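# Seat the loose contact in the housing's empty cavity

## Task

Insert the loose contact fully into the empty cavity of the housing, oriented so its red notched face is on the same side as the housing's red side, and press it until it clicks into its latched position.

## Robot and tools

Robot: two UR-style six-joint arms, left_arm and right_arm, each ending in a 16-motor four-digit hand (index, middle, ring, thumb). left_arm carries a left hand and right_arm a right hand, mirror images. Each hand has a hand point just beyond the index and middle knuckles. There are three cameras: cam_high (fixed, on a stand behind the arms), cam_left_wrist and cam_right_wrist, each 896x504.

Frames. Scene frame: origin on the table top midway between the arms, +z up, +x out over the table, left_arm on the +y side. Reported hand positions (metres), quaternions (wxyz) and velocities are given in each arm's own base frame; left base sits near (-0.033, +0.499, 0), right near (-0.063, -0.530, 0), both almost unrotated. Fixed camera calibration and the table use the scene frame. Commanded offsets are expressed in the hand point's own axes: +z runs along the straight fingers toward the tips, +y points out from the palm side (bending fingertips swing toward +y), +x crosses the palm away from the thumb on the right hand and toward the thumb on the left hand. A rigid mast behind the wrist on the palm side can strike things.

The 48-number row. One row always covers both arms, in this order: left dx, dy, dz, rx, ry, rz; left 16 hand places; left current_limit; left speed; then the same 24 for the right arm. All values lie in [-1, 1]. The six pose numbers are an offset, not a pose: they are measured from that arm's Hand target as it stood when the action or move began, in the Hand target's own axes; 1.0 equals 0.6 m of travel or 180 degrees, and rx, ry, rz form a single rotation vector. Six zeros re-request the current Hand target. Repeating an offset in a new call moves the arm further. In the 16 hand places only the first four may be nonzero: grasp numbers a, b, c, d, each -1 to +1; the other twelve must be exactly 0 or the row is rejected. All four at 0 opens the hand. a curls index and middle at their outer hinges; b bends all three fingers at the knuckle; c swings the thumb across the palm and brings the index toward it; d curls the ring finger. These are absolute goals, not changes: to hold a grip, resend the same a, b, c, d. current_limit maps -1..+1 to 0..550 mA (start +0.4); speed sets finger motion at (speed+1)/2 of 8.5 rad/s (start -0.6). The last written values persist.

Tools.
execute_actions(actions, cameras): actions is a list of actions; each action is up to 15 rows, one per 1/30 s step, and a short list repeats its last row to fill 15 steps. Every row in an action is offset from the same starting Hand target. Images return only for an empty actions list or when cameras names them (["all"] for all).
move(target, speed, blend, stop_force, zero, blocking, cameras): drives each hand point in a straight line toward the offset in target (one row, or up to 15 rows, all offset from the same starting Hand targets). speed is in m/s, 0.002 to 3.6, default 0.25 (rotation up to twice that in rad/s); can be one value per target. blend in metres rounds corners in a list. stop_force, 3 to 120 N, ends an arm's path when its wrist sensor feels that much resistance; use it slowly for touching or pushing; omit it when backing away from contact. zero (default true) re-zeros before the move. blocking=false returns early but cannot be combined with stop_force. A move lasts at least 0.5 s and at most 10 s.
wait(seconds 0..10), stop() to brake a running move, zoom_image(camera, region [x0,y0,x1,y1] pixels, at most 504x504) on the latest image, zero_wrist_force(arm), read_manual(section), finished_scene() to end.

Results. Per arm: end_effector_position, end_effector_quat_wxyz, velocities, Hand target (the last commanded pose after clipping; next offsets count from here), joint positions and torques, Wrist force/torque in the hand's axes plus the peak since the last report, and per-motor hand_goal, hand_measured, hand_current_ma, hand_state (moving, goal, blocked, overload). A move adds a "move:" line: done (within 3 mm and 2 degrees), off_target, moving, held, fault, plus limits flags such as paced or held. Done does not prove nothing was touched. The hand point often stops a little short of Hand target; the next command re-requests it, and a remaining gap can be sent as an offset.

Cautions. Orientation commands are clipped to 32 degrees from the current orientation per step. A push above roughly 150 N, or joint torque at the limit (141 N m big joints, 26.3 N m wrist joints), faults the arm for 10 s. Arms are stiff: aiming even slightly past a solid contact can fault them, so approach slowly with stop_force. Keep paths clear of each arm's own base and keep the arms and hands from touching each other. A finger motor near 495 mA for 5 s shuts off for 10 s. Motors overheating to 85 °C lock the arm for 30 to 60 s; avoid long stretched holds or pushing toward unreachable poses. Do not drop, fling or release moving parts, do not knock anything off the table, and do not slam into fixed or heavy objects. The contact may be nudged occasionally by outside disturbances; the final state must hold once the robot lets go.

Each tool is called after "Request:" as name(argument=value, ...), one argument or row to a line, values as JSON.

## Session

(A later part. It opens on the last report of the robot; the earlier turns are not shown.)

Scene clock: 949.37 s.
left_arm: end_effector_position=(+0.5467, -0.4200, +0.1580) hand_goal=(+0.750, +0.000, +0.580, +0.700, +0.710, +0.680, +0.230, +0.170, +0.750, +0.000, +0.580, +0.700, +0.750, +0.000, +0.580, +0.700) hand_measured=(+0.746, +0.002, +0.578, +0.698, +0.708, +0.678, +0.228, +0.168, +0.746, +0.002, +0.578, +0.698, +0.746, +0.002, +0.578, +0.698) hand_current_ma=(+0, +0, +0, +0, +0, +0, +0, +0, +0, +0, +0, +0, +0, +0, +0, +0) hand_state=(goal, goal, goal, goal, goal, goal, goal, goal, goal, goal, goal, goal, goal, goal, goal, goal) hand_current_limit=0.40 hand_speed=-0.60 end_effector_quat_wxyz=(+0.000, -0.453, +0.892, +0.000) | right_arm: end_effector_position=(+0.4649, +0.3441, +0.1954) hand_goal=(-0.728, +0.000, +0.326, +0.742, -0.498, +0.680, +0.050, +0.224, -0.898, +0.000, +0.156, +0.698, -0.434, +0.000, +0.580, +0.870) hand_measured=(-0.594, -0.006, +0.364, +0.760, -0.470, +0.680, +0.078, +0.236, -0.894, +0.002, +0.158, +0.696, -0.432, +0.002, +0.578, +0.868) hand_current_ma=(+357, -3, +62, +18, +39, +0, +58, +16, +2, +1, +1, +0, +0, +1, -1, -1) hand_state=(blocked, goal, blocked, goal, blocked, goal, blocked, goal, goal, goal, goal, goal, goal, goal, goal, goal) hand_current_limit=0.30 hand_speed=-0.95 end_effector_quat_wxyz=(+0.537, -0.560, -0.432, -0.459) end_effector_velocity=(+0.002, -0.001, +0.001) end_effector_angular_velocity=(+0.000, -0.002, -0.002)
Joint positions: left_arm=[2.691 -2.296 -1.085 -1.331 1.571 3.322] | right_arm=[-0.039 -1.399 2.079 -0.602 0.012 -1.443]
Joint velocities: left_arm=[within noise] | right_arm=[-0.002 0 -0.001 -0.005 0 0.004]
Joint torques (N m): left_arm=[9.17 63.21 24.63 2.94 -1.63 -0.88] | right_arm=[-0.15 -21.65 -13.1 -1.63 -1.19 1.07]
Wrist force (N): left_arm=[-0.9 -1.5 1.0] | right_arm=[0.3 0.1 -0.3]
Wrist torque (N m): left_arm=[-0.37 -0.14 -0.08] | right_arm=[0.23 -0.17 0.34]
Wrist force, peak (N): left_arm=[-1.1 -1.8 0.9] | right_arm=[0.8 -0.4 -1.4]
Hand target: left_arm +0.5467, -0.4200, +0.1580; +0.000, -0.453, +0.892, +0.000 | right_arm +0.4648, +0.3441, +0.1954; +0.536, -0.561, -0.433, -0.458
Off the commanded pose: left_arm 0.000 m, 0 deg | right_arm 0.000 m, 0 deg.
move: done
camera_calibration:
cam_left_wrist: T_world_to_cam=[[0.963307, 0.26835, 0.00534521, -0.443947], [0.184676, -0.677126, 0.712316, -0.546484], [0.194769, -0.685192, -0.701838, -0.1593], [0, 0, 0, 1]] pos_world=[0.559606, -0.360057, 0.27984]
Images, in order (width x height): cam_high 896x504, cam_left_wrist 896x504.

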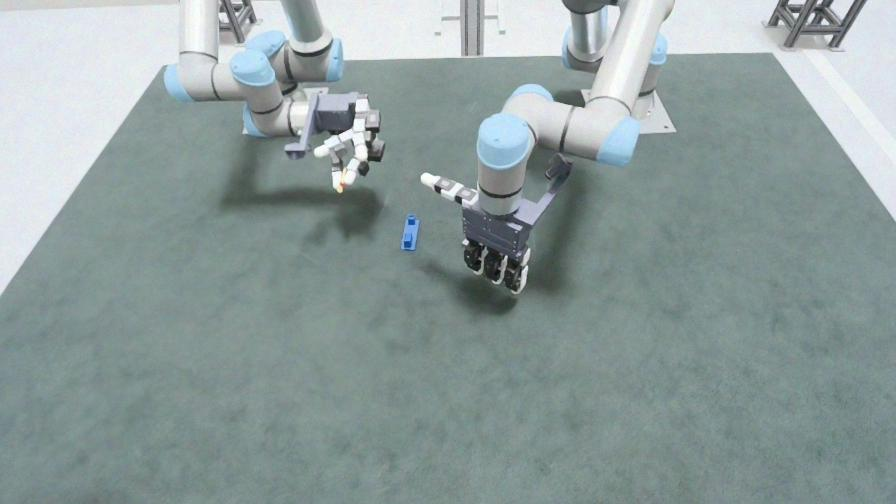

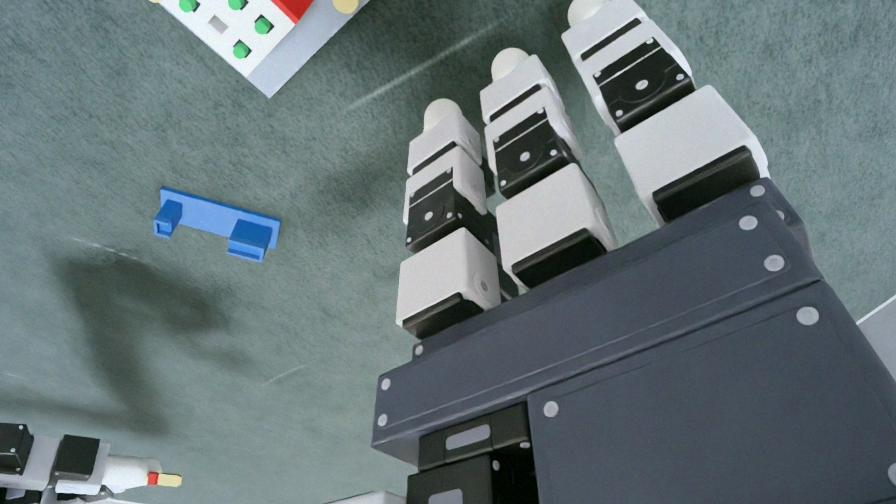

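Request:
move(
  target=[0.1138,0.4728,-0.05,0,0,-0.4167,0,0,0,0,0,0,0,0,0,0,0,0,0,0,0,0,0.4,-0.6,0,0,0,0,0,0,0.15,0.92,0.72,0,0,0,0,0,0,0,0,0,0,0,0,0,0.3,-0.95],
  speed=0.3,
  cameras=["cam_high", "cam_left_wrist"],
)

Scene clock: 958.87 s.
left_arm: end_effector_position=(+0.2774, -0.3078, +0.1878) hand_goal=(+0.750, +0.000, +0.580, +0.700, +0.710, +0.680, +0.230, +0.170, +0.750, +0.000, +0.580, +0.700, +0.750, +0.000, +0.580, +0.700) hand_measured=(+0.748, +0.002, +0.578, +0.698, +0.708, +0.678, +0.228, +0.168, +0.748, +0.002, +0.578, +0.698, +0.748, +0.002, +0.578, +0.698) hand_current_ma=(+0, +0, +0, +0, +0, +0, +0, +0, +0, +0, +0, +0, +0, +0, +0, +0) hand_state=(goal, goal, goal, goal, goal, goal, goal, goal, goal, goal, goal, goal, goal, goal, goal, goal) hand_current_limit=0.40 hand_speed=-0.60 end_effector_quat_wxyz=(+0.000, +0.902, -0.432, +0.000) | right_arm: end_effector_position=(+0.4648, +0.3441, +0.1954) hand_goal=(-0.728, +0.000, +0.326, +0.742, -0.498, +0.680, +0.050, +0.224, -0.898, +0.000, +0.156, +0.698, -0.434, +0.000, +0.580, +0.870) hand_measured=(-0.594, -0.006, +0.364, +0.760, -0.470, +0.680, +0.078, +0.236, -0.894, +0.002, +0.158, +0.696, -0.432, +0.002, +0.578, +0.868) hand_current_ma=(+358, -3, +61, +18, +39, +0, +58, +16, +2, +1, +1, +0, +0, +1, -1, -1) hand_state=(blocked, goal, blocked, goal, blocked, goal, blocked, goal, goal, goal, goal, goal, goal, goal, goal, goal) hand_current_limit=0.30 hand_speed=-0.95 end_effector_quat_wxyz=(+0.537, -0.560, -0.432, -0.459)
Joint positions: left_arm=[2.853 -1.398 -2.175 -1.139 1.571 2.175] | right_arm=[-0.039 -1.399 2.079 -0.602 0.012 -1.443]
Joint torques (N m): left_arm=[-10.4 16.73 16.91 4.15 1.76 -1.33] | right_arm=[-9.78 -28.88 -9.79 -1.77 -1.68 0.71]
Wrist force (N): left_arm=[-1.5 -1.4 0.7] | right_arm=[0.4 0.0 -0.3]
Wrist torque (N m): left_arm=[-0.30 -0.09 -0.32] | right_arm=[0.21 -0.19 0.33]
Wrist force, peak (N): left_arm=[-0.9 -2.9 0.7] | right_arm=[0.3 -0.3 -0.6]
Hand target: left_arm +0.2774, -0.3078, +0.1877; +0.000, +0.902, -0.432, +0.000 | right_arm +0.4648, +0.3441, +0.1954; +0.537, -0.560, -0.432, -0.459
Off the commanded pose: left_arm 0.000 m, 0 deg | right_arm 0.000 m, 0 deg.
move: done
camera_calibration:
cam_left_wrist: T_world_to_cam=[[-0.00985294, 0.999942, 0.00435689, 0.280561], [0.701283, 0.00380401, 0.712873, -0.375821], [0.712815, 0.0100793, -0.70128, 0.0611101], [0, 0, 0, 1]] pos_world=[0.222761, -0.279731, 0.309545]
Images, in order (width x height): cam_high 896x504, cam_left_wrist 896x504.

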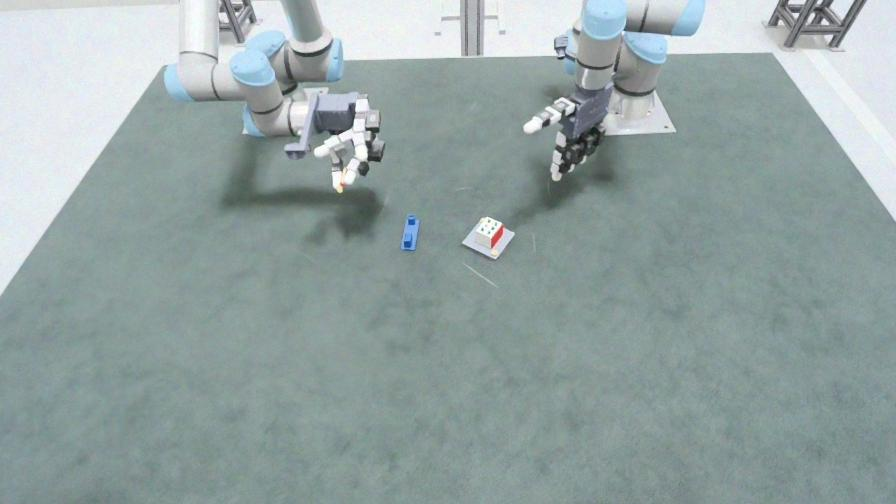

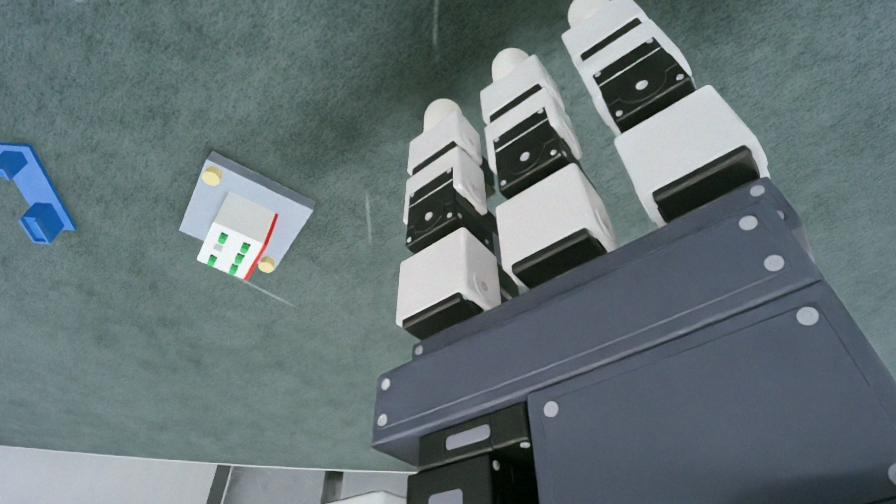

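Request:
zoom_image(
  camera="cam_left_wrist",
  region=[170, 140, 330, 300],
)

Request:
zoom_image(
  camera="cam_left_wrist",
  region=[190, 185, 290, 285],
)

Scaled by 3.150 from the camera's 896x504 image, which has a finer 1280x720 frame.

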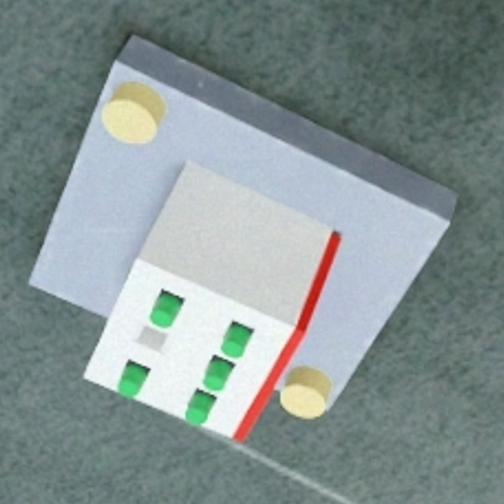

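Scaled by 5.040 from the camera's 896x504 image, which has a finer 1280x720 frame.

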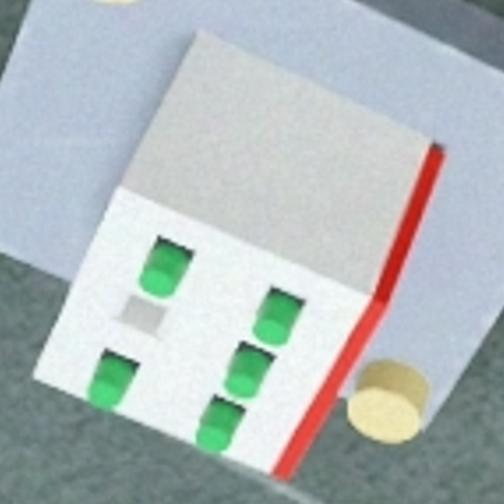

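Request:
move(
  target=[
    [0,0,0,0,0,0,0,0,0,0,0,0,0,0,0,0,0,0,0,0,0,0,0.4,-0.6,0.0728,0.1452,0.3518,-0.1000,0.1635,0.4851,0.15,0.92,0.72,0,0,0,0,0,0,0,0,0,0,0,0,0,0.3,-0.95],
    [0,0,0,0,0,0,0,0,0,0,0,0,0,0,0,0,0,0,0,0,0,0,0.4,-0.6,-0.0097,0.2182,0.4728,-0.1000,0.1635,0.4851,0.15,0.92,0.72,0,0,0,0,0,0,0,0,0,0,0,0,0,0.3,-0.95],
  ],
  speed=0.2,
  blend=[0.03,0],
  cameras=["cam_high", "cam_left_wrist"],
)

Request:
zoom_image(
  camera="cam_high",
  region=[430, 140, 570, 270],
)

Request:
zoom_image(
  camera="cam_left_wrist",
  region=[130, 160, 370, 400],
)

Scene clock: 988.90 s.
left_arm: end_effector_position=(+0.2774, -0.3078, +0.1877) hand_goal=(+0.750, +0.000, +0.580, +0.700, +0.710, +0.680, +0.230, +0.170, +0.750, +0.000, +0.580, +0.700, +0.750, +0.000, +0.580, +0.700) hand_measured=(+0.748, +0.002, +0.578, +0.698, +0.708, +0.678, +0.228, +0.168, +0.748, +0.002, +0.578, +0.698, +0.748, +0.002, +0.578, +0.698) hand_current_ma=(+0, +0, +0, +0, +0, +0, +0, +0, +0, +0, +0, +0, +0, +0, +0, +0) hand_state=(goal, goal, goal, goal, goal, goal, goal, goal, goal, goal, goal, goal, goal, goal, goal, goal) hand_current_limit=0.40 hand_speed=-0.60 end_effector_quat_wxyz=(+0.000, +0.902, -0.432, +0.000) | right_arm: end_effector_position=(+0.6059, +0.6209, +0.1626) hand_goal=(-0.728, +0.000, +0.326, +0.742, -0.498, +0.680, +0.050, +0.224, -0.898, +0.000, +0.156, +0.698, -0.434, +0.000, +0.580, +0.870) hand_measured=(-0.596, -0.012, +0.364, +0.760, -0.470, +0.680, +0.078, +0.236, -0.894, +0.002, +0.158, +0.696, -0.434, +0.002, +0.578, +0.868) hand_current_ma=(+357, -9, +63, +19, +39, +0, +58, +16, +2, +1, +1, +0, +0, +1, -1, -1) hand_state=(blocked, goal, blocked, goal, blocked, goal, blocked, goal, goal, goal, goal, goal, goal, goal, goal, goal) hand_current_limit=0.30 hand_speed=-0.95 end_effector_quat_wxyz=(+0.699, -0.646, +0.273, -0.138)
Joint positions: left_arm=[2.853 -1.398 -2.175 -1.139 1.571 2.175] | right_arm=[0.469 -0.869 1.261 -0.41 1.063 0.215]
Joint torques (N m): left_arm=[-9.6 19.7 13.46 2.75 1.8 -0.74] | right_arm=[-8.11 -47.63 -23.8 -3.07 -1.55 -1.26]
Wrist force (N): left_arm=[-1.5 -1.6 0.9] | right_arm=[0.2 0.3 -1.0]
Wrist torque (N m): left_arm=[-0.34 -0.08 -0.31] | right_arm=[0.25 -0.19 0.02]
Wrist force, peak (N): left_arm=[-1.6 -1.8 0.6] | right_arm=[0.2 1.7 0.2]
Hand target: left_arm +0.2774, -0.3078, +0.1877; +0.000, +0.902, -0.432, +0.000 | right_arm +0.6061, +0.6209, +0.1626; +0.699, -0.646, +0.273, -0.138
Off the commanded pose: left_arm 0.000 m, 0 deg | right_arm 0.000 m, 0 deg.
move: done
camera_calibration:
cam_left_wrist: T_world_to_cam=[[-0.00992441, 0.999941, 0.00442683, 0.280554], [0.701283, 0.00380428, 0.712873, -0.375679], [0.712814, 0.0101793, -0.701279, 0.0611389], [0, 0, 0, 1]] pos_world=[0.222661, -0.279731, 0.309445]
Images, in order (width x height): cam_high 896x504, cam_left_wrist 896x504.

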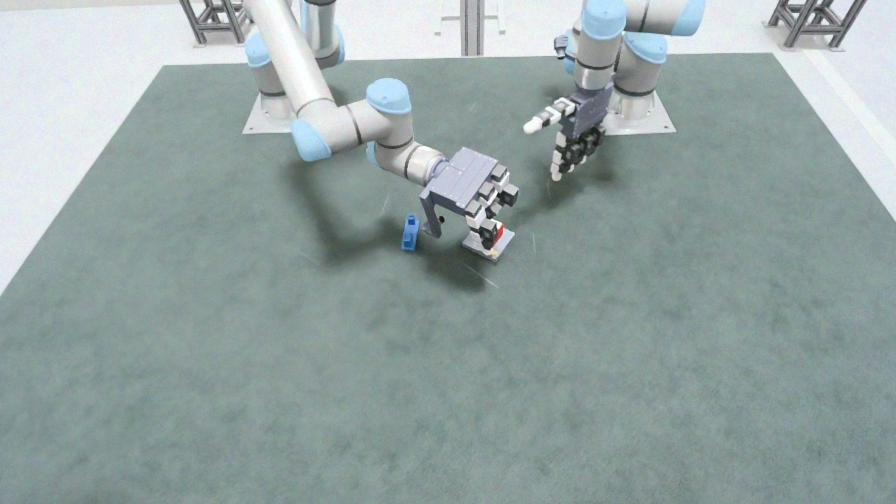

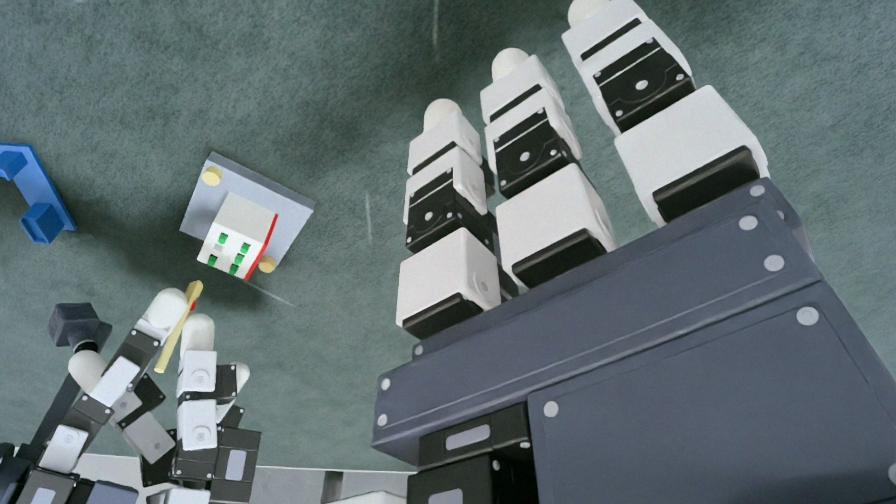

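Scaled by 3.600 from the camera's 896x504 image, which has a finer 1280x720 frame.

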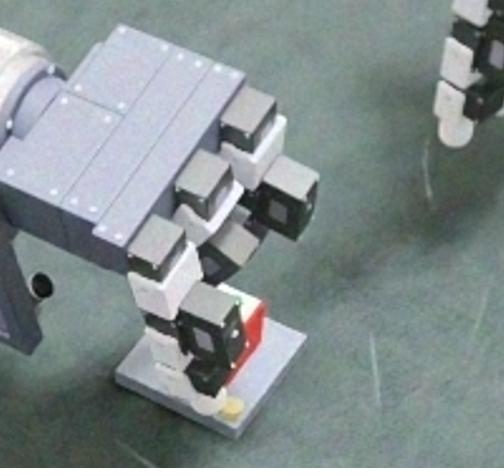

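Scaled by 2.100 from the camera's 896x504 image, which has a finer 1280x720 frame.

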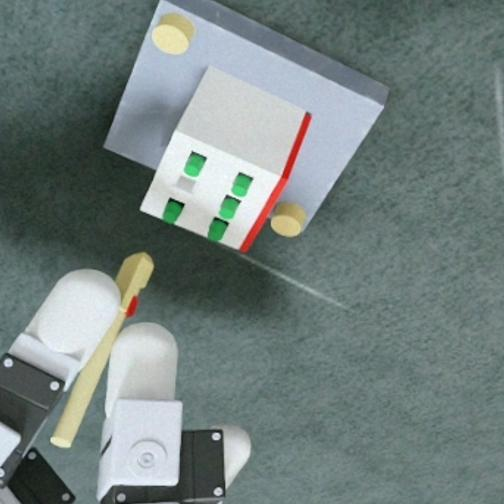

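Request:
move(
  target=[
    [0,0,0,0,0,0,0,0,0,0,0,0,0,0,0,0,0,0,0,0,0,0,0.4,-0.6,0,0,0,0,0,0,0.15,0.95,0.72,0.35,0,0,0,0,0,0,0,0,0,0,0,0,0.3,-0.9],
    [0,0,0,0,0,0,0,0,0,0,0,0,0,0,0,0,0,0,0,0,0,0,0.4,-0.6,0,0,0,0,0,0,0.15,0.97,0.72,0.65,0,0,0,0,0,0,0,0,0,0,0,0,0.3,-0.9],
  ],
  speed=0.02,
  cameras=["cam_high", "cam_left_wrist"],
)

Request:
zoom_image(
  camera="cam_high",
  region=[450, 190, 530, 270],
)

Request:
zoom_image(
  camera="cam_left_wrist",
  region=[130, 180, 290, 400],
)

Scene clock: 1035.57 s.
left_arm: end_effector_position=(+0.2774, -0.3078, +0.1877) hand_goal=(+0.750, +0.000, +0.580, +0.700, +0.710, +0.680, +0.230, +0.170, +0.750, +0.000, +0.580, +0.700, +0.750, +0.000, +0.580, +0.700) hand_measured=(+0.748, +0.002, +0.578, +0.698, +0.708, +0.678, +0.228, +0.168, +0.748, +0.002, +0.578, +0.698, +0.748, +0.002, +0.578, +0.698) hand_current_ma=(+0, +0, +0, +0, +0, +0, +0, +0, +0, +0, +0, +0, +0, +0, +0, +0) hand_state=(goal, goal, goal, goal, goal, goal, goal, goal, goal, goal, goal, goal, goal, goal, goal, goal) hand_current_limit=0.40 hand_speed=-0.60 end_effector_quat_wxyz=(+0.000, +0.902, -0.432, +0.000) | right_arm: end_effector_position=(+0.6061, +0.6209, +0.1626) hand_goal=(-0.732, +0.000, +0.276, +0.752, -0.498, +0.680, +0.050, +0.234, -0.854, +0.000, +0.146, +0.698, -0.802, +0.000, -0.460, +0.164) hand_measured=(-0.602, -0.012, +0.362, +0.768, -0.470, +0.680, +0.078, +0.246, -0.852, +0.002, +0.152, +0.696, -0.738, +0.002, -0.362, +0.184) hand_current_ma=(+358, -9, +208, +18, +39, +0, +58, +16, +1, +1, +4, +0, +145, +1, +259, +23) hand_state=(blocked, goal, blocked, goal, blocked, goal, blocked, goal, goal, goal, goal, goal, blocked, goal, blocked, goal) hand_current_limit=0.30 hand_speed=-0.90 end_effector_quat_wxyz=(+0.699, -0.646, +0.273, -0.138)
Joint positions: left_arm=[2.853 -1.398 -2.175 -1.139 1.571 2.175] | right_arm=[0.469 -0.869 1.261 -0.41 1.063 0.215]
Joint torques (N m): left_arm=[-9.47 15.95 15.86 1.95 1.8 -0.04] | right_arm=[-9.21 -41.9 -22.35 -2.73 0.98 0.44]
Wrist force (N): left_arm=[-1.2 -1.5 0.7] | right_arm=[0.2 0.3 -1.0]
Wrist torque (N m): left_arm=[-0.31 -0.12 -0.29] | right_arm=[0.28 -0.19 0.01]
Wrist force, peak (N): left_arm=[-1.7 -1.6 0.6] | right_arm=[0.1 0.3 -1.4]
Hand target: left_arm +0.2774, -0.3078, +0.1877; +0.000, +0.902, -0.432, +0.000 | right_arm +0.6061, +0.6209, +0.1626; +0.699, -0.646, +0.273, -0.138
Off the commanded pose: left_arm 0.000 m, 0 deg | right_arm 0.000 m, 0 deg.
move: done
camera_calibration:
cam_left_wrist: T_world_to_cam=[[-0.00992441, 0.999941, 0.00442683, 0.280554], [0.701283, 0.00380428, 0.712873, -0.375679], [0.712814, 0.0101793, -0.701279, 0.0611389], [0, 0, 0, 1]] pos_world=[0.222661, -0.279731, 0.309445]
Images, in order (width x height): cam_high 896x504, cam_left_wrist 896x504.

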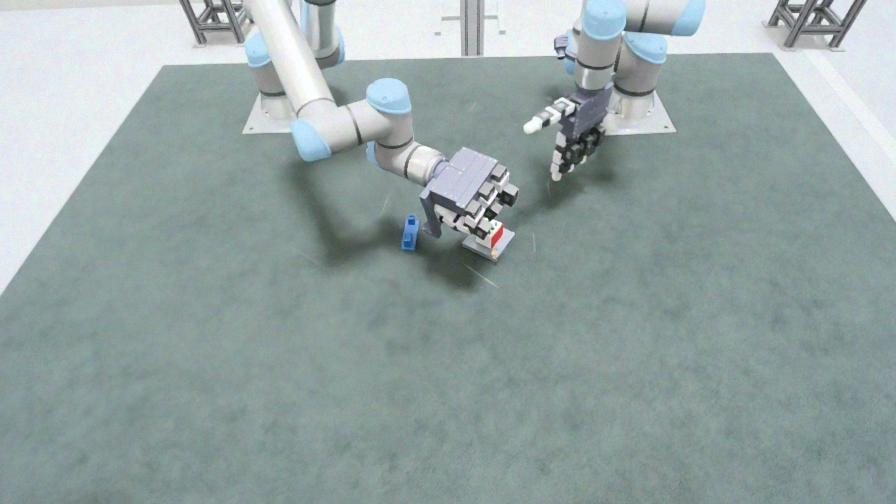

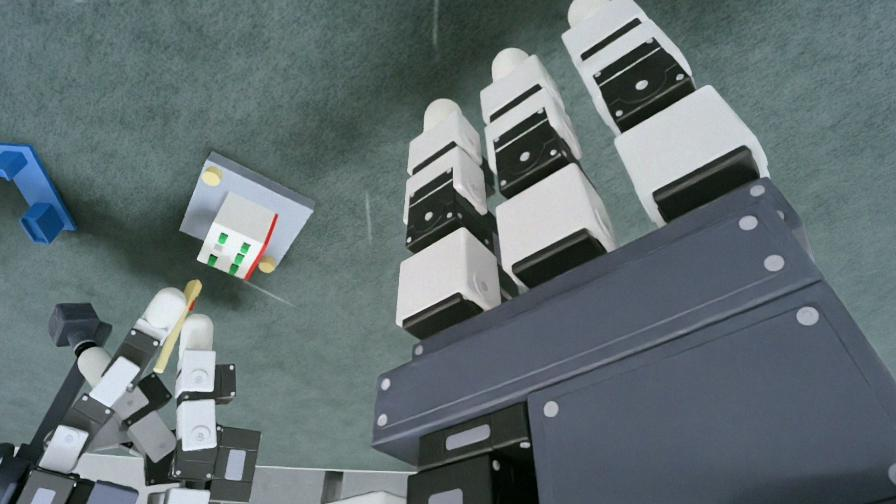

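Scaled by 6.300 from the camera's 896x504 image, which has a finer 1280x720 frame.

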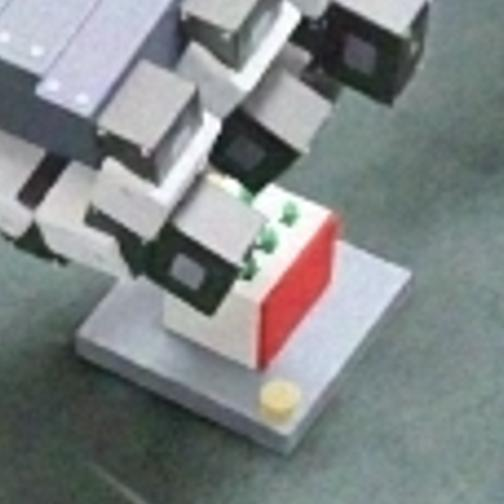

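Scaled by 2.291 from the camera's 896x504 image, which has a finer 1280x720 frame.

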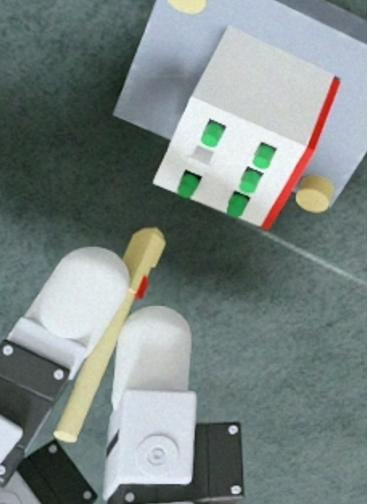

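Request:
zoom_image(
  camera="cam_left_wrist",
  region=[150, 260, 230, 340],
)

Request:
zoom_image(
  camera="cam_left_wrist",
  region=[185, 215, 265, 295],
)

Scaled by 6.300 from the camera's 896x504 image, which has a finer 1280x720 frame.

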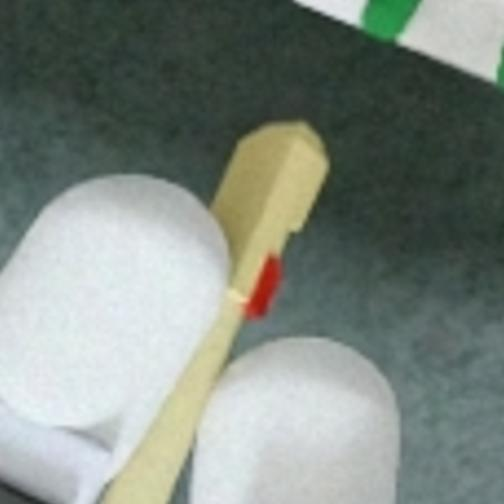

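Scaled by 6.300 from the camera's 896x504 image, which has a finer 1280x720 frame.

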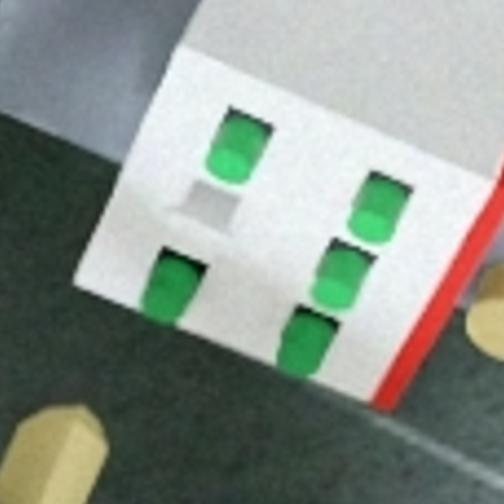

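Request:
zoom_image(
  camera="cam_left_wrist",
  region=[175, 272, 215, 316],
)

Scaled by 11.455 from the camera's 896x504 image, which has a finer 1280x720 frame.

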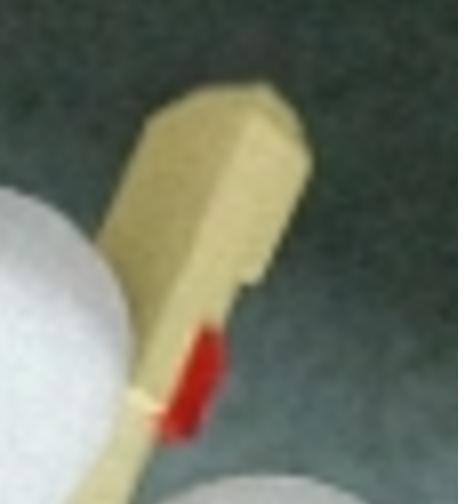

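Request:
move(
  target=[0.0682,0.1497,0,0,0,-0.1278,0,0,0,0,0,0,0,0,0,0,0,0,0,0,0,0,0.4,-0.6,0,0,0,0,0,0,0.15,0.97,0.72,0.55,0,0,0,0,0,0,0,0,0,0,0,0,0.3,-0.9],
  speed=0.2,
)

Request:
move(
  target=[0,0,0,0,0,0,0,0,0,0,0,0,0,0,0,0,0,0,0,0,0,0,0.4,-0.6,-0.0775,0.0207,0.0147,-0.0329,-0.2088,0.0071,0.15,0.97,0.72,0.55,0,0,0,0,0,0,0,0,0,0,0,0,0.3,-0.9],
  speed=0.1,
  cameras=["cam_high", "cam_left_wrist"],
)

Request:
zoom_image(
  camera="cam_left_wrist",
  region=[120, 160, 320, 360],
)

Request:
zoom_image(
  camera="cam_high",
  region=[450, 190, 530, 270],
)

Scene clock: 1144.67 s.
left_arm: end_effector_position=(+0.2331, -0.3961, +0.1877) hand_goal=(+0.750, +0.000, +0.580, +0.700, +0.710, +0.680, +0.230, +0.170, +0.750, +0.000, +0.580, +0.700, +0.750, +0.000, +0.580, +0.700) hand_measured=(+0.748, +0.002, +0.578, +0.698, +0.708, +0.678, +0.228, +0.168, +0.748, +0.002, +0.578, +0.698, +0.748, +0.002, +0.578, +0.698) hand_current_ma=(+0, +0, +0, +0, +0, +0, +0, +0, +0, +0, +0, +0, +0, +0, +0, +0) hand_state=(goal, goal, goal, goal, goal, goal, goal, goal, goal, goal, goal, goal, goal, goal, goal, goal) hand_current_limit=0.40 hand_speed=-0.60 end_effector_quat_wxyz=(+0.000, +0.970, -0.243, +0.000) | right_arm: end_effector_position=(+0.6061, +0.6209, +0.1626) hand_goal=(-0.742, +0.000, +0.286, +0.752, -0.498, +0.680, +0.050, +0.234, -0.874, +0.000, +0.146, +0.698, -0.758, +0.000, -0.300, +0.274) hand_measured=(-0.602, -0.012, +0.362, +0.768, -0.470, +0.680, +0.078, +0.246, -0.862, +0.002, +0.152, +0.696, -0.754, +0.008, -0.330, +0.262) hand_current_ma=(+357, -9, +172, +18, +39, +0, +58, +16, +11, +1, +3, +0, +2, +4, -42, -10) hand_state=(blocked, goal, blocked, goal, blocked, goal, blocked, goal, goal, goal, goal, goal, goal, goal, blocked, goal) hand_current_limit=0.30 hand_speed=-0.90 end_effector_quat_wxyz=(+0.699, -0.646, +0.273, -0.138)
Joint positions: left_arm=[2.594 -1.384 -2.186 -1.142 1.571 1.515] | right_arm=[0.469 -0.869 1.261 -0.41 1.063 0.215]
Joint torques (N m): left_arm=[4.91 18.83 13.93 2.26 -0.12 -1.17] | right_arm=[-9.62 -43.63 -16.32 -2.36 0.78 0.54]
Wrist force (N): left_arm=[-1.4 -1.6 0.8] | right_arm=[0.1 0.4 -1.1]
Wrist torque (N m): left_arm=[-0.30 -0.09 -0.30] | right_arm=[0.30 -0.18 0.02]
Wrist force, peak (N): left_arm=[-1.5 -2.3 0.7] | right_arm=[0.0 0.4 -1.3]
Hand target: left_arm +0.2331, -0.3960, +0.1877; +0.000, +0.970, -0.243, +0.000 | right_arm +0.6061, +0.6209, +0.1626; +0.699, -0.646, +0.273, -0.138
Off the commanded pose: left_arm 0.000 m, 0 deg | right_arm 0.000 m, 0 deg.
move: done

Scene clock: 1148.33 s.
left_arm: end_effector_position=(+0.2331, -0.3960, +0.1877) hand_goal=(+0.750, +0.000, +0.580, +0.700, +0.710, +0.680, +0.230, +0.170, +0.750, +0.000, +0.580, +0.700, +0.750, +0.000, +0.580, +0.700) hand_measured=(+0.748, +0.002, +0.578, +0.698, +0.708, +0.678, +0.228, +0.168, +0.748, +0.002, +0.578, +0.698, +0.748, +0.002, +0.578, +0.698) hand_current_ma=(+0, +0, +0, +0, +0, +0, +0, +0, +0, +0, +0, +0, +0, +0, +0, +0) hand_state=(goal, goal, goal, goal, goal, goal, goal, goal, goal, goal, goal, goal, goal, goal, goal, goal) hand_current_limit=0.40 hand_speed=-0.60 end_effector_quat_wxyz=(+0.000, +0.970, -0.243, +0.000) | right_arm: end_effector_position=(+0.5712, +0.6552, +0.1600) hand_goal=(-0.742, +0.000, +0.286, +0.752, -0.498, +0.680, +0.050, +0.234, -0.874, +0.000, +0.146, +0.698, -0.758, +0.000, -0.300, +0.274) hand_measured=(-0.602, -0.012, +0.362, +0.768, -0.470, +0.680, +0.078, +0.246, -0.862, +0.002, +0.152, +0.696, -0.754, +0.008, -0.330, +0.262) hand_current_ma=(+357, -9, +172, +18, +39, +0, +58, +16, +10, +1, +3, +0, +2, +4, -42, -10) hand_state=(blocked, goal, blocked, goal, blocked, goal, blocked, goal, goal, goal, goal, goal, goal, goal, blocked, goal) hand_current_limit=0.30 hand_speed=-0.90 end_effector_quat_wxyz=(+0.718, -0.687, +0.047, +0.099)
Joint positions: left_arm=[2.594 -1.384 -2.186 -1.142 1.571 1.514] | right_arm=[0.419 -0.613 0.823 -0.355 0.353 0.343]
Joint torques (N m): left_arm=[10.54 23.6 12.39 1.43 -2.18 -1.14] | right_arm=[6.22 -69.91 -15.42 1.12 1.49 -1.67]
Wrist force (N): left_arm=[-1.2 -1.4 0.8] | right_arm=[0.1 0.2 -0.9]
Wrist torque (N m): left_arm=[-0.28 -0.11 -0.27] | right_arm=[0.23 -0.18 0.00]
Wrist force, peak (N): left_arm=[-1.5 -1.6 1.0] | right_arm=[0.0 0.4 -1.3]
Hand target: left_arm +0.2331, -0.3960, +0.1877; +0.000, +0.970, -0.243, +0.000 | right_arm +0.5712, +0.6552, +0.1601; +0.718, -0.687, +0.047, +0.099
Off the commanded pose: left_arm 0.000 m, 0 deg | right_arm 0.000 m, 0 deg.
move: done
camera_calibration:
cam_left_wrist: T_world_to_cam=[[-0.399937, 0.916534, 0.00400207, 0.426317], [0.643974, 0.277891, 0.712793, -0.22238], [0.652187, 0.28765, -0.701363, 0.217634], [0, 0, 0, 1]] pos_world=[0.171769, -0.391539, 0.309446]
Images, in order (width x height): cam_high 896x504, cam_left_wrist 896x504.

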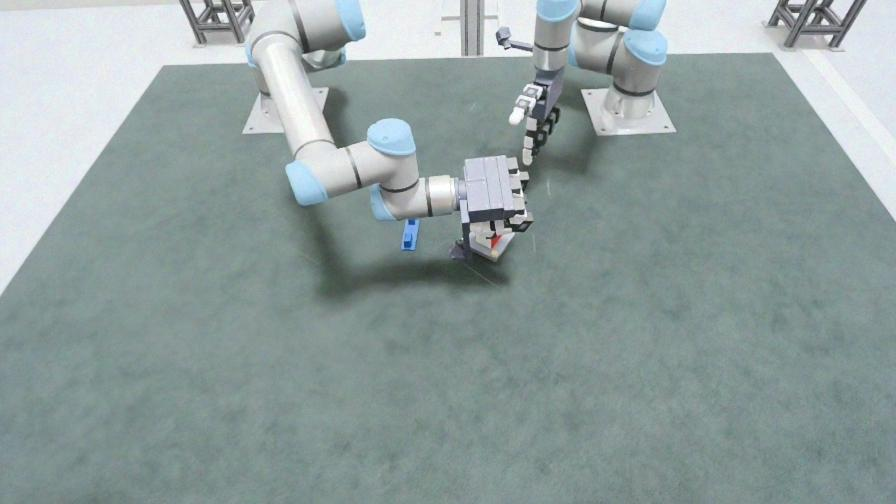

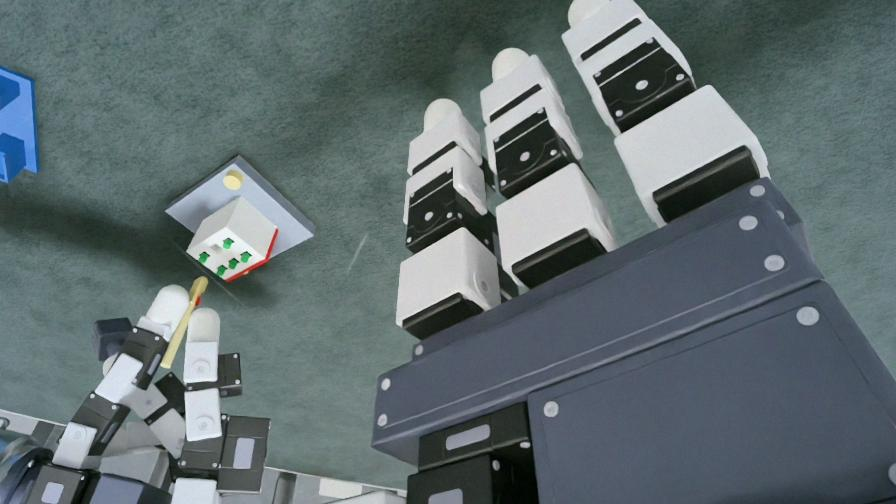

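Scaled by 2.520 from the camera's 896x504 image, which has a finer 1280x720 frame.

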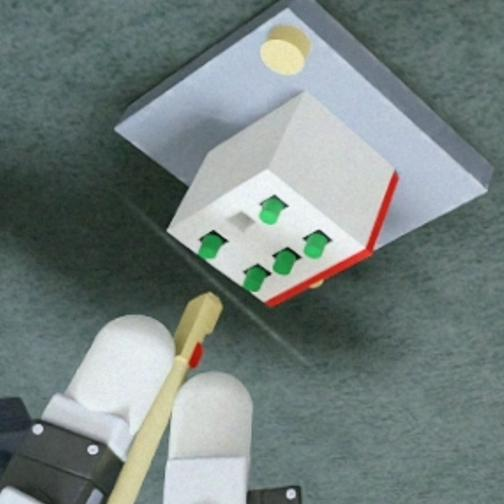

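Scaled by 6.300 from the camera's 896x504 image, which has a finer 1280x720 frame.

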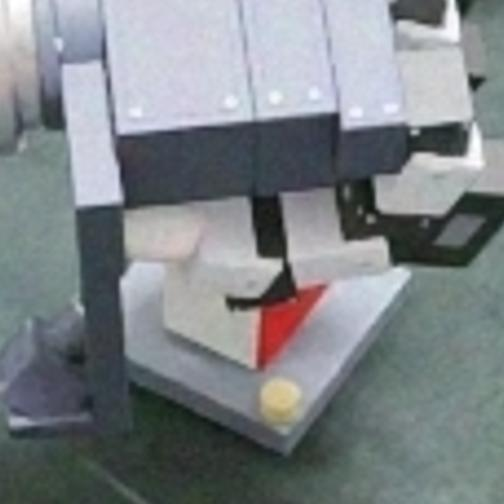

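Request:
zoom_image(
  camera="cam_left_wrist",
  region=[175, 265, 225, 315],
)

Request:
zoom_image(
  camera="cam_left_wrist",
  region=[180, 190, 290, 290],
)

Request:
zoom_image(
  camera="cam_left_wrist",
  region=[140, 265, 240, 385],
)

Scaled by 10.080 from the camera's 896x504 image, which has a finer 1280x720 frame.

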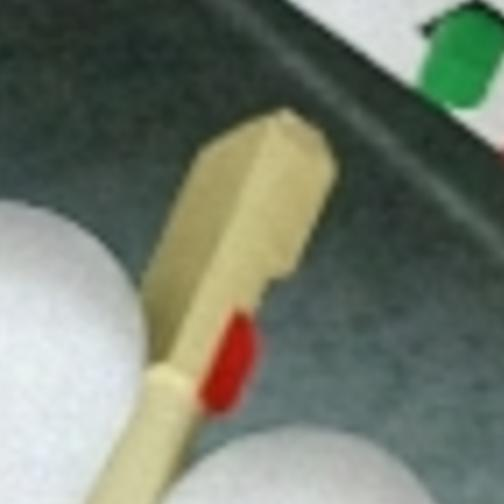

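Scaled by 4.582 from the camera's 896x504 image, which has a finer 1280x720 frame.

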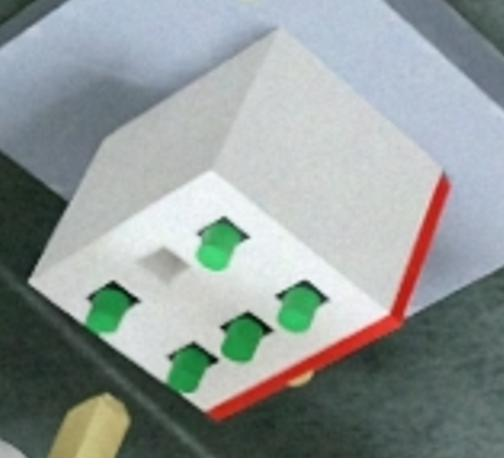

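Scaled by 4.200 from the camera's 896x504 image, which has a finer 1280x720 frame.

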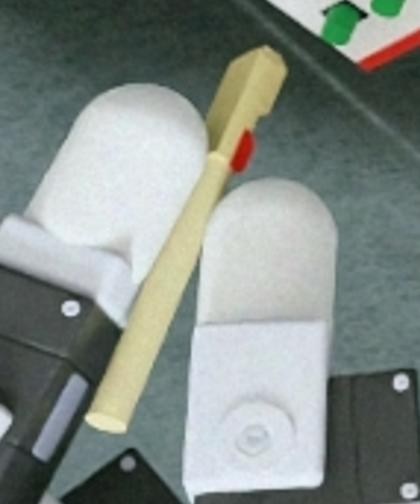

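Request:
move(
  target=[0,0,0,0,0,0,0,0,0,0,0,0,0,0,0,0,0,0,0,0,0,0,0.4,-0.6,0.0032,0.0343,-0.0033,0.0007,-0.0229,-0.0001,0.15,0.97,0.72,0.55,0,0,0,0,0,0,0,0,0,0,0,0,0.3,-0.9],
  speed=0.05,
  stop_force=5,
  cameras=["cam_high", "cam_left_wrist"],
)

Request:
zoom_image(
  camera="cam_left_wrist",
  region=[170, 200, 270, 300],
)

Request:
zoom_image(
  camera="cam_left_wrist",
  region=[140, 240, 240, 360],
)

Request:
zoom_image(
  camera="cam_high",
  region=[450, 190, 530, 270],
)

Scene clock: 1224.83 s.
left_arm: end_effector_position=(+0.2331, -0.3960, +0.1877) hand_goal=(+0.750, +0.000, +0.580, +0.700, +0.710, +0.680, +0.230, +0.170, +0.750, +0.000, +0.580, +0.700, +0.750, +0.000, +0.580, +0.700) hand_measured=(+0.748, +0.002, +0.578, +0.698, +0.708, +0.678, +0.228, +0.168, +0.748, +0.002, +0.578, +0.698, +0.748, +0.002, +0.578, +0.698) hand_current_ma=(+0, +0, +0, +0, +0, +0, +0, +0, +0, +0, +0, +0, +0, +0, +0, +0) hand_state=(goal, goal, goal, goal, goal, goal, goal, goal, goal, goal, goal, goal, goal, goal, goal, goal) hand_current_limit=0.40 hand_speed=-0.60 end_effector_quat_wxyz=(+0.000, +0.970, -0.243, +0.000) | right_arm: end_effector_position=(+0.5689, +0.6540, +0.1395) hand_goal=(-0.742, +0.000, +0.286, +0.752, -0.498, +0.680, +0.050, +0.234, -0.874, +0.000, +0.146, +0.698, -0.758, +0.000, -0.300, +0.274) hand_measured=(-0.602, -0.012, +0.362, +0.768, -0.470, +0.680, +0.078, +0.246, -0.864, +0.002, +0.152, +0.696, -0.754, +0.008, -0.330, +0.262) hand_current_ma=(+357, -9, +172, +18, +39, +0, +58, +16, +10, +1, +3, +0, +2, +4, -42, -10) hand_state=(blocked, goal, blocked, goal, blocked, goal, blocked, goal, goal, goal, goal, goal, goal, goal, blocked, goal) hand_current_limit=0.30 hand_speed=-0.90 end_effector_quat_wxyz=(+0.720, -0.683, +0.021, +0.124)
Joint positions: left_arm=[2.594 -1.384 -2.186 -1.142 1.571 1.514] | right_arm=[0.415 -0.584 0.835 -0.493 0.283 0.435]
Joint torques (N m): left_arm=[9.57 24.86 12.64 1.73 -2.24 -1.04] | right_arm=[-3.42 -70.65 -26.39 0.84 1.97 -1.81]
Wrist force (N): left_arm=[-1.2 -1.4 0.8] | right_arm=[-0.1 0.5 -0.9]
Wrist torque (N m): left_arm=[-0.29 -0.11 -0.26] | right_arm=[0.26 -0.15 -0.05]
Wrist force, peak (N): left_arm=[-1.2 -1.8 0.9] | right_arm=[-0.1 0.6 -1.5]
Hand target: left_arm +0.2331, -0.3960, +0.1877; +0.000, +0.970, -0.243, +0.000 | right_arm +0.5689, +0.6541, +0.1395; +0.720, -0.683, +0.021, +0.124
Off the commanded pose: left_arm 0.000 m, 0 deg | right_arm 0.000 m, 0 deg.
move: done
camera_calibration:
cam_left_wrist: T_world_to_cam=[[-0.399937, 0.916534, 0.00400207, 0.426317], [0.643974, 0.277891, 0.712793, -0.22238], [0.652187, 0.28765, -0.701363, 0.217634], [0, 0, 0, 1]] pos_world=[0.171769, -0.391539, 0.309446]
Images, in order (width x height): cam_high 896x504, cam_left_wrist 896x504.

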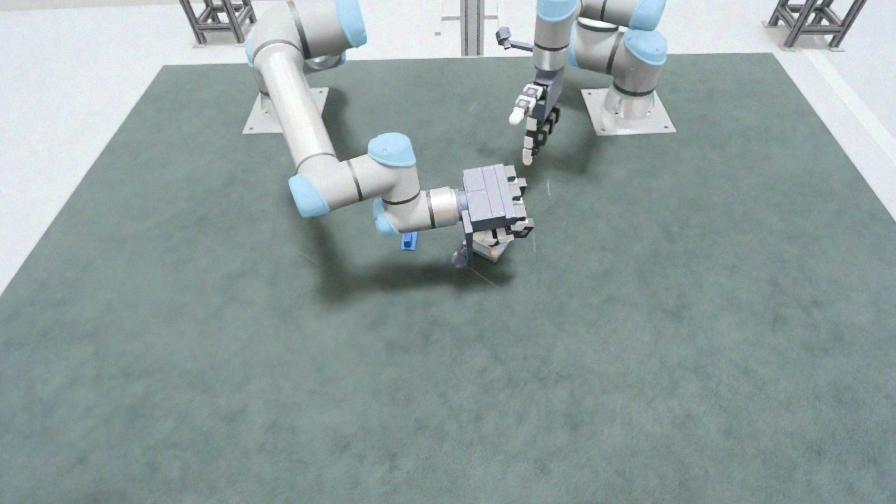

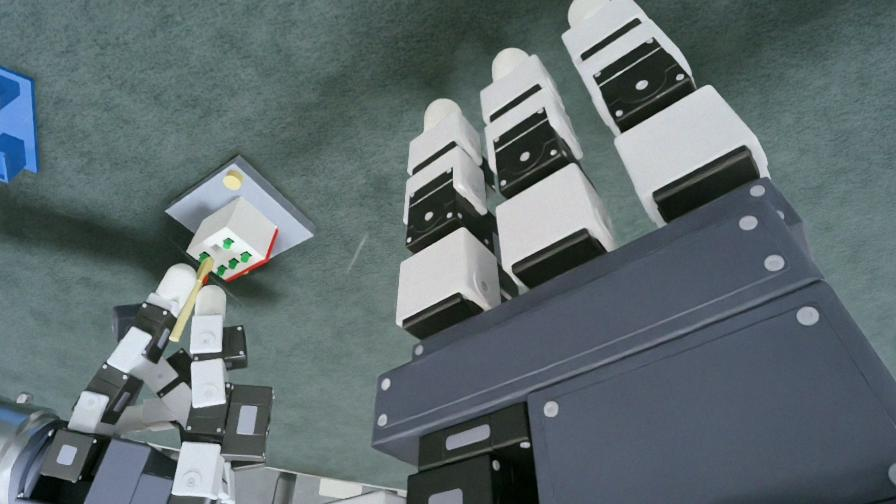

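Scaled by 5.040 from the camera's 896x504 image, which has a finer 1280x720 frame.

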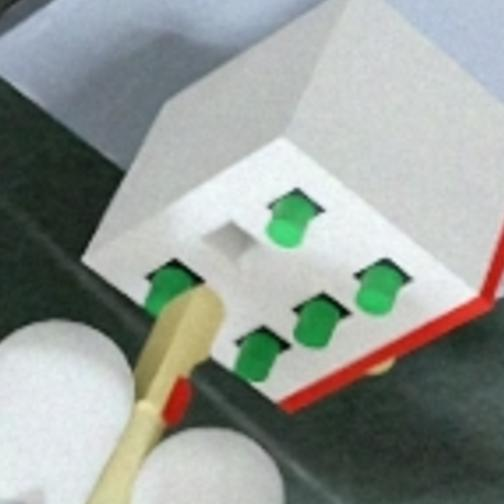

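Scaled by 4.200 from the camera's 896x504 image, which has a finer 1280x720 frame.

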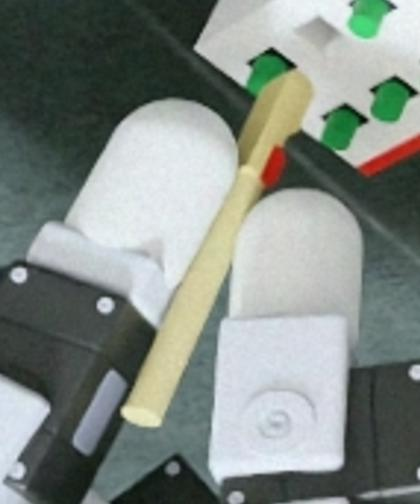

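Scaled by 6.300 from the camera's 896x504 image, which has a finer 1280x720 frame.

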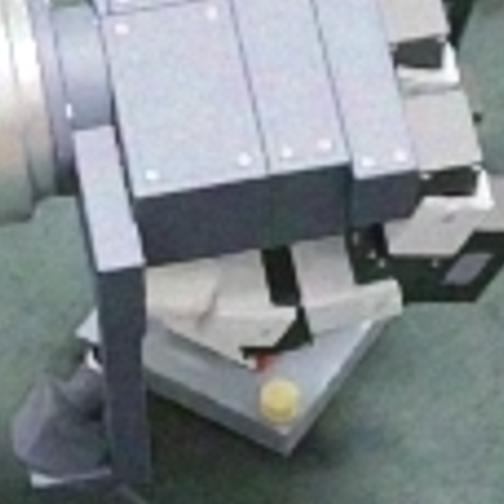

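Request:
move(
  target=[0,0,0,0,0,0,0,0,0,0,0,0,0,0,0,0,0,0,0,0,0,0,0.4,-0.6,0.0077,0.0153,-0.0027,0,0,0,0.15,0.97,0.72,0.55,0,0,0,0,0,0,0,0,0,0,0,0,0.3,-0.9],
  speed=0.015,
  stop_force=3,
  cameras=["cam_left_wrist"],
)

Request:
zoom_image(
  camera="cam_left_wrist",
  region=[185, 215, 255, 285],
)

Scene clock: 1237.67 s.
left_arm: end_effector_position=(+0.2331, -0.3960, +0.1877) hand_goal=(+0.750, +0.000, +0.580, +0.700, +0.710, +0.680, +0.230, +0.170, +0.750, +0.000, +0.580, +0.700, +0.750, +0.000, +0.580, +0.700) hand_measured=(+0.748, +0.002, +0.578, +0.698, +0.708, +0.678, +0.228, +0.168, +0.748, +0.002, +0.578, +0.698, +0.748, +0.002, +0.578, +0.698) hand_current_ma=(+0, +0, +0, +0, +0, +0, +0, +0, +0, +0, +0, +0, +0, +0, +0, +0) hand_state=(goal, goal, goal, goal, goal, goal, goal, goal, goal, goal, goal, goal, goal, goal, goal, goal) hand_current_limit=0.40 hand_speed=-0.60 end_effector_quat_wxyz=(+0.000, +0.970, -0.243, +0.000) | right_arm: end_effector_position=(+0.5717, +0.6535, +0.1295) hand_goal=(-0.742, +0.000, +0.286, +0.752, -0.498, +0.680, +0.050, +0.234, -0.874, +0.000, +0.146, +0.698, -0.758, +0.000, -0.300, +0.274) hand_measured=(-0.604, -0.012, +0.362, +0.768, -0.470, +0.680, +0.078, +0.246, -0.864, +0.002, +0.152, +0.696, -0.754, +0.008, -0.330, +0.262) hand_current_ma=(+358, -9, +172, +18, +39, +0, +58, +17, +10, +1, +3, +0, +2, +4, -42, -10) hand_state=(blocked, goal, blocked, goal, blocked, goal, blocked, goal, goal, goal, goal, goal, goal, goal, blocked, goal) hand_current_limit=0.30 hand_speed=-0.90 end_effector_quat_wxyz=(+0.720, -0.683, +0.021, +0.124)
Joint positions: left_arm=[2.594 -1.384 -2.186 -1.142 1.571 1.514] | right_arm=[0.412 -0.57 0.835 -0.509 0.281 0.437]
Joint torques (N m): left_arm=[10.14 24.12 12.42 1.59 -2.13 -0.92] | right_arm=[-2.11 -68.72 -14.21 1.2 -0.2 0.44]
Wrist force (N): left_arm=[-1.2 -1.5 1.0] | right_arm=[-0.3 -2.2 -1.1]
Wrist torque (N m): left_arm=[-0.32 -0.10 -0.27] | right_arm=[0.13 -0.13 -0.02]
Wrist force, peak (N): left_arm=[-1.5 -1.6 1.0] | right_arm=[-0.3 -2.2 -1.1]
Hand target: left_arm +0.2331, -0.3960, +0.1877; +0.000, +0.970, -0.243, +0.000 | right_arm +0.5717, +0.6535, +0.1295; +0.720, -0.683, +0.021, +0.124
Off the commanded pose: left_arm 0.000 m, 0 deg | right_arm 0.000 m, 0 deg.
move: done
camera_calibration:
cam_left_wrist: T_world_to_cam=[[-0.399937, 0.916534, 0.00400207, 0.426317], [0.643974, 0.277891, 0.712793, -0.22238], [0.652187, 0.28765, -0.701363, 0.217634], [0, 0, 0, 1]] pos_world=[0.171769, -0.391539, 0.309446]
Images, in order (width x height): cam_left_wrist 896x504.

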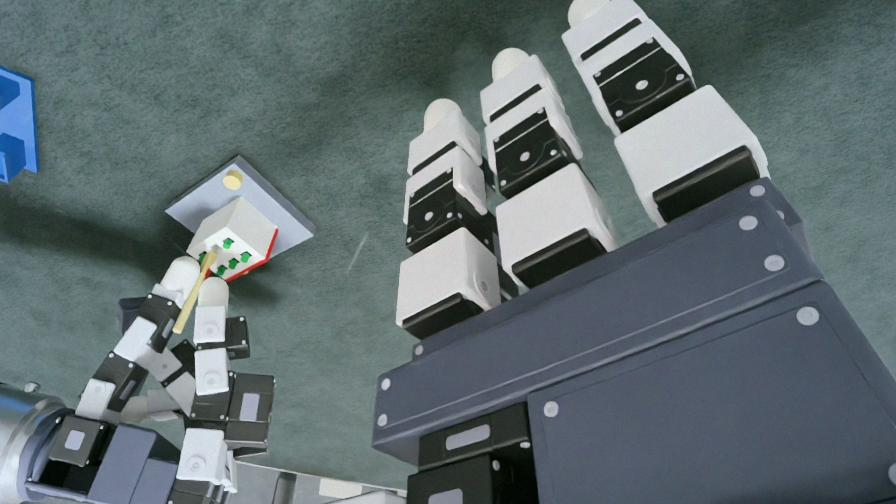

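Scaled by 7.200 from the camera's 896x504 image, which has a finer 1280x720 frame.

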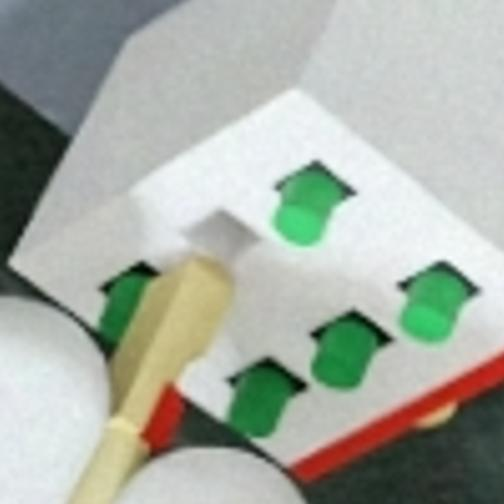

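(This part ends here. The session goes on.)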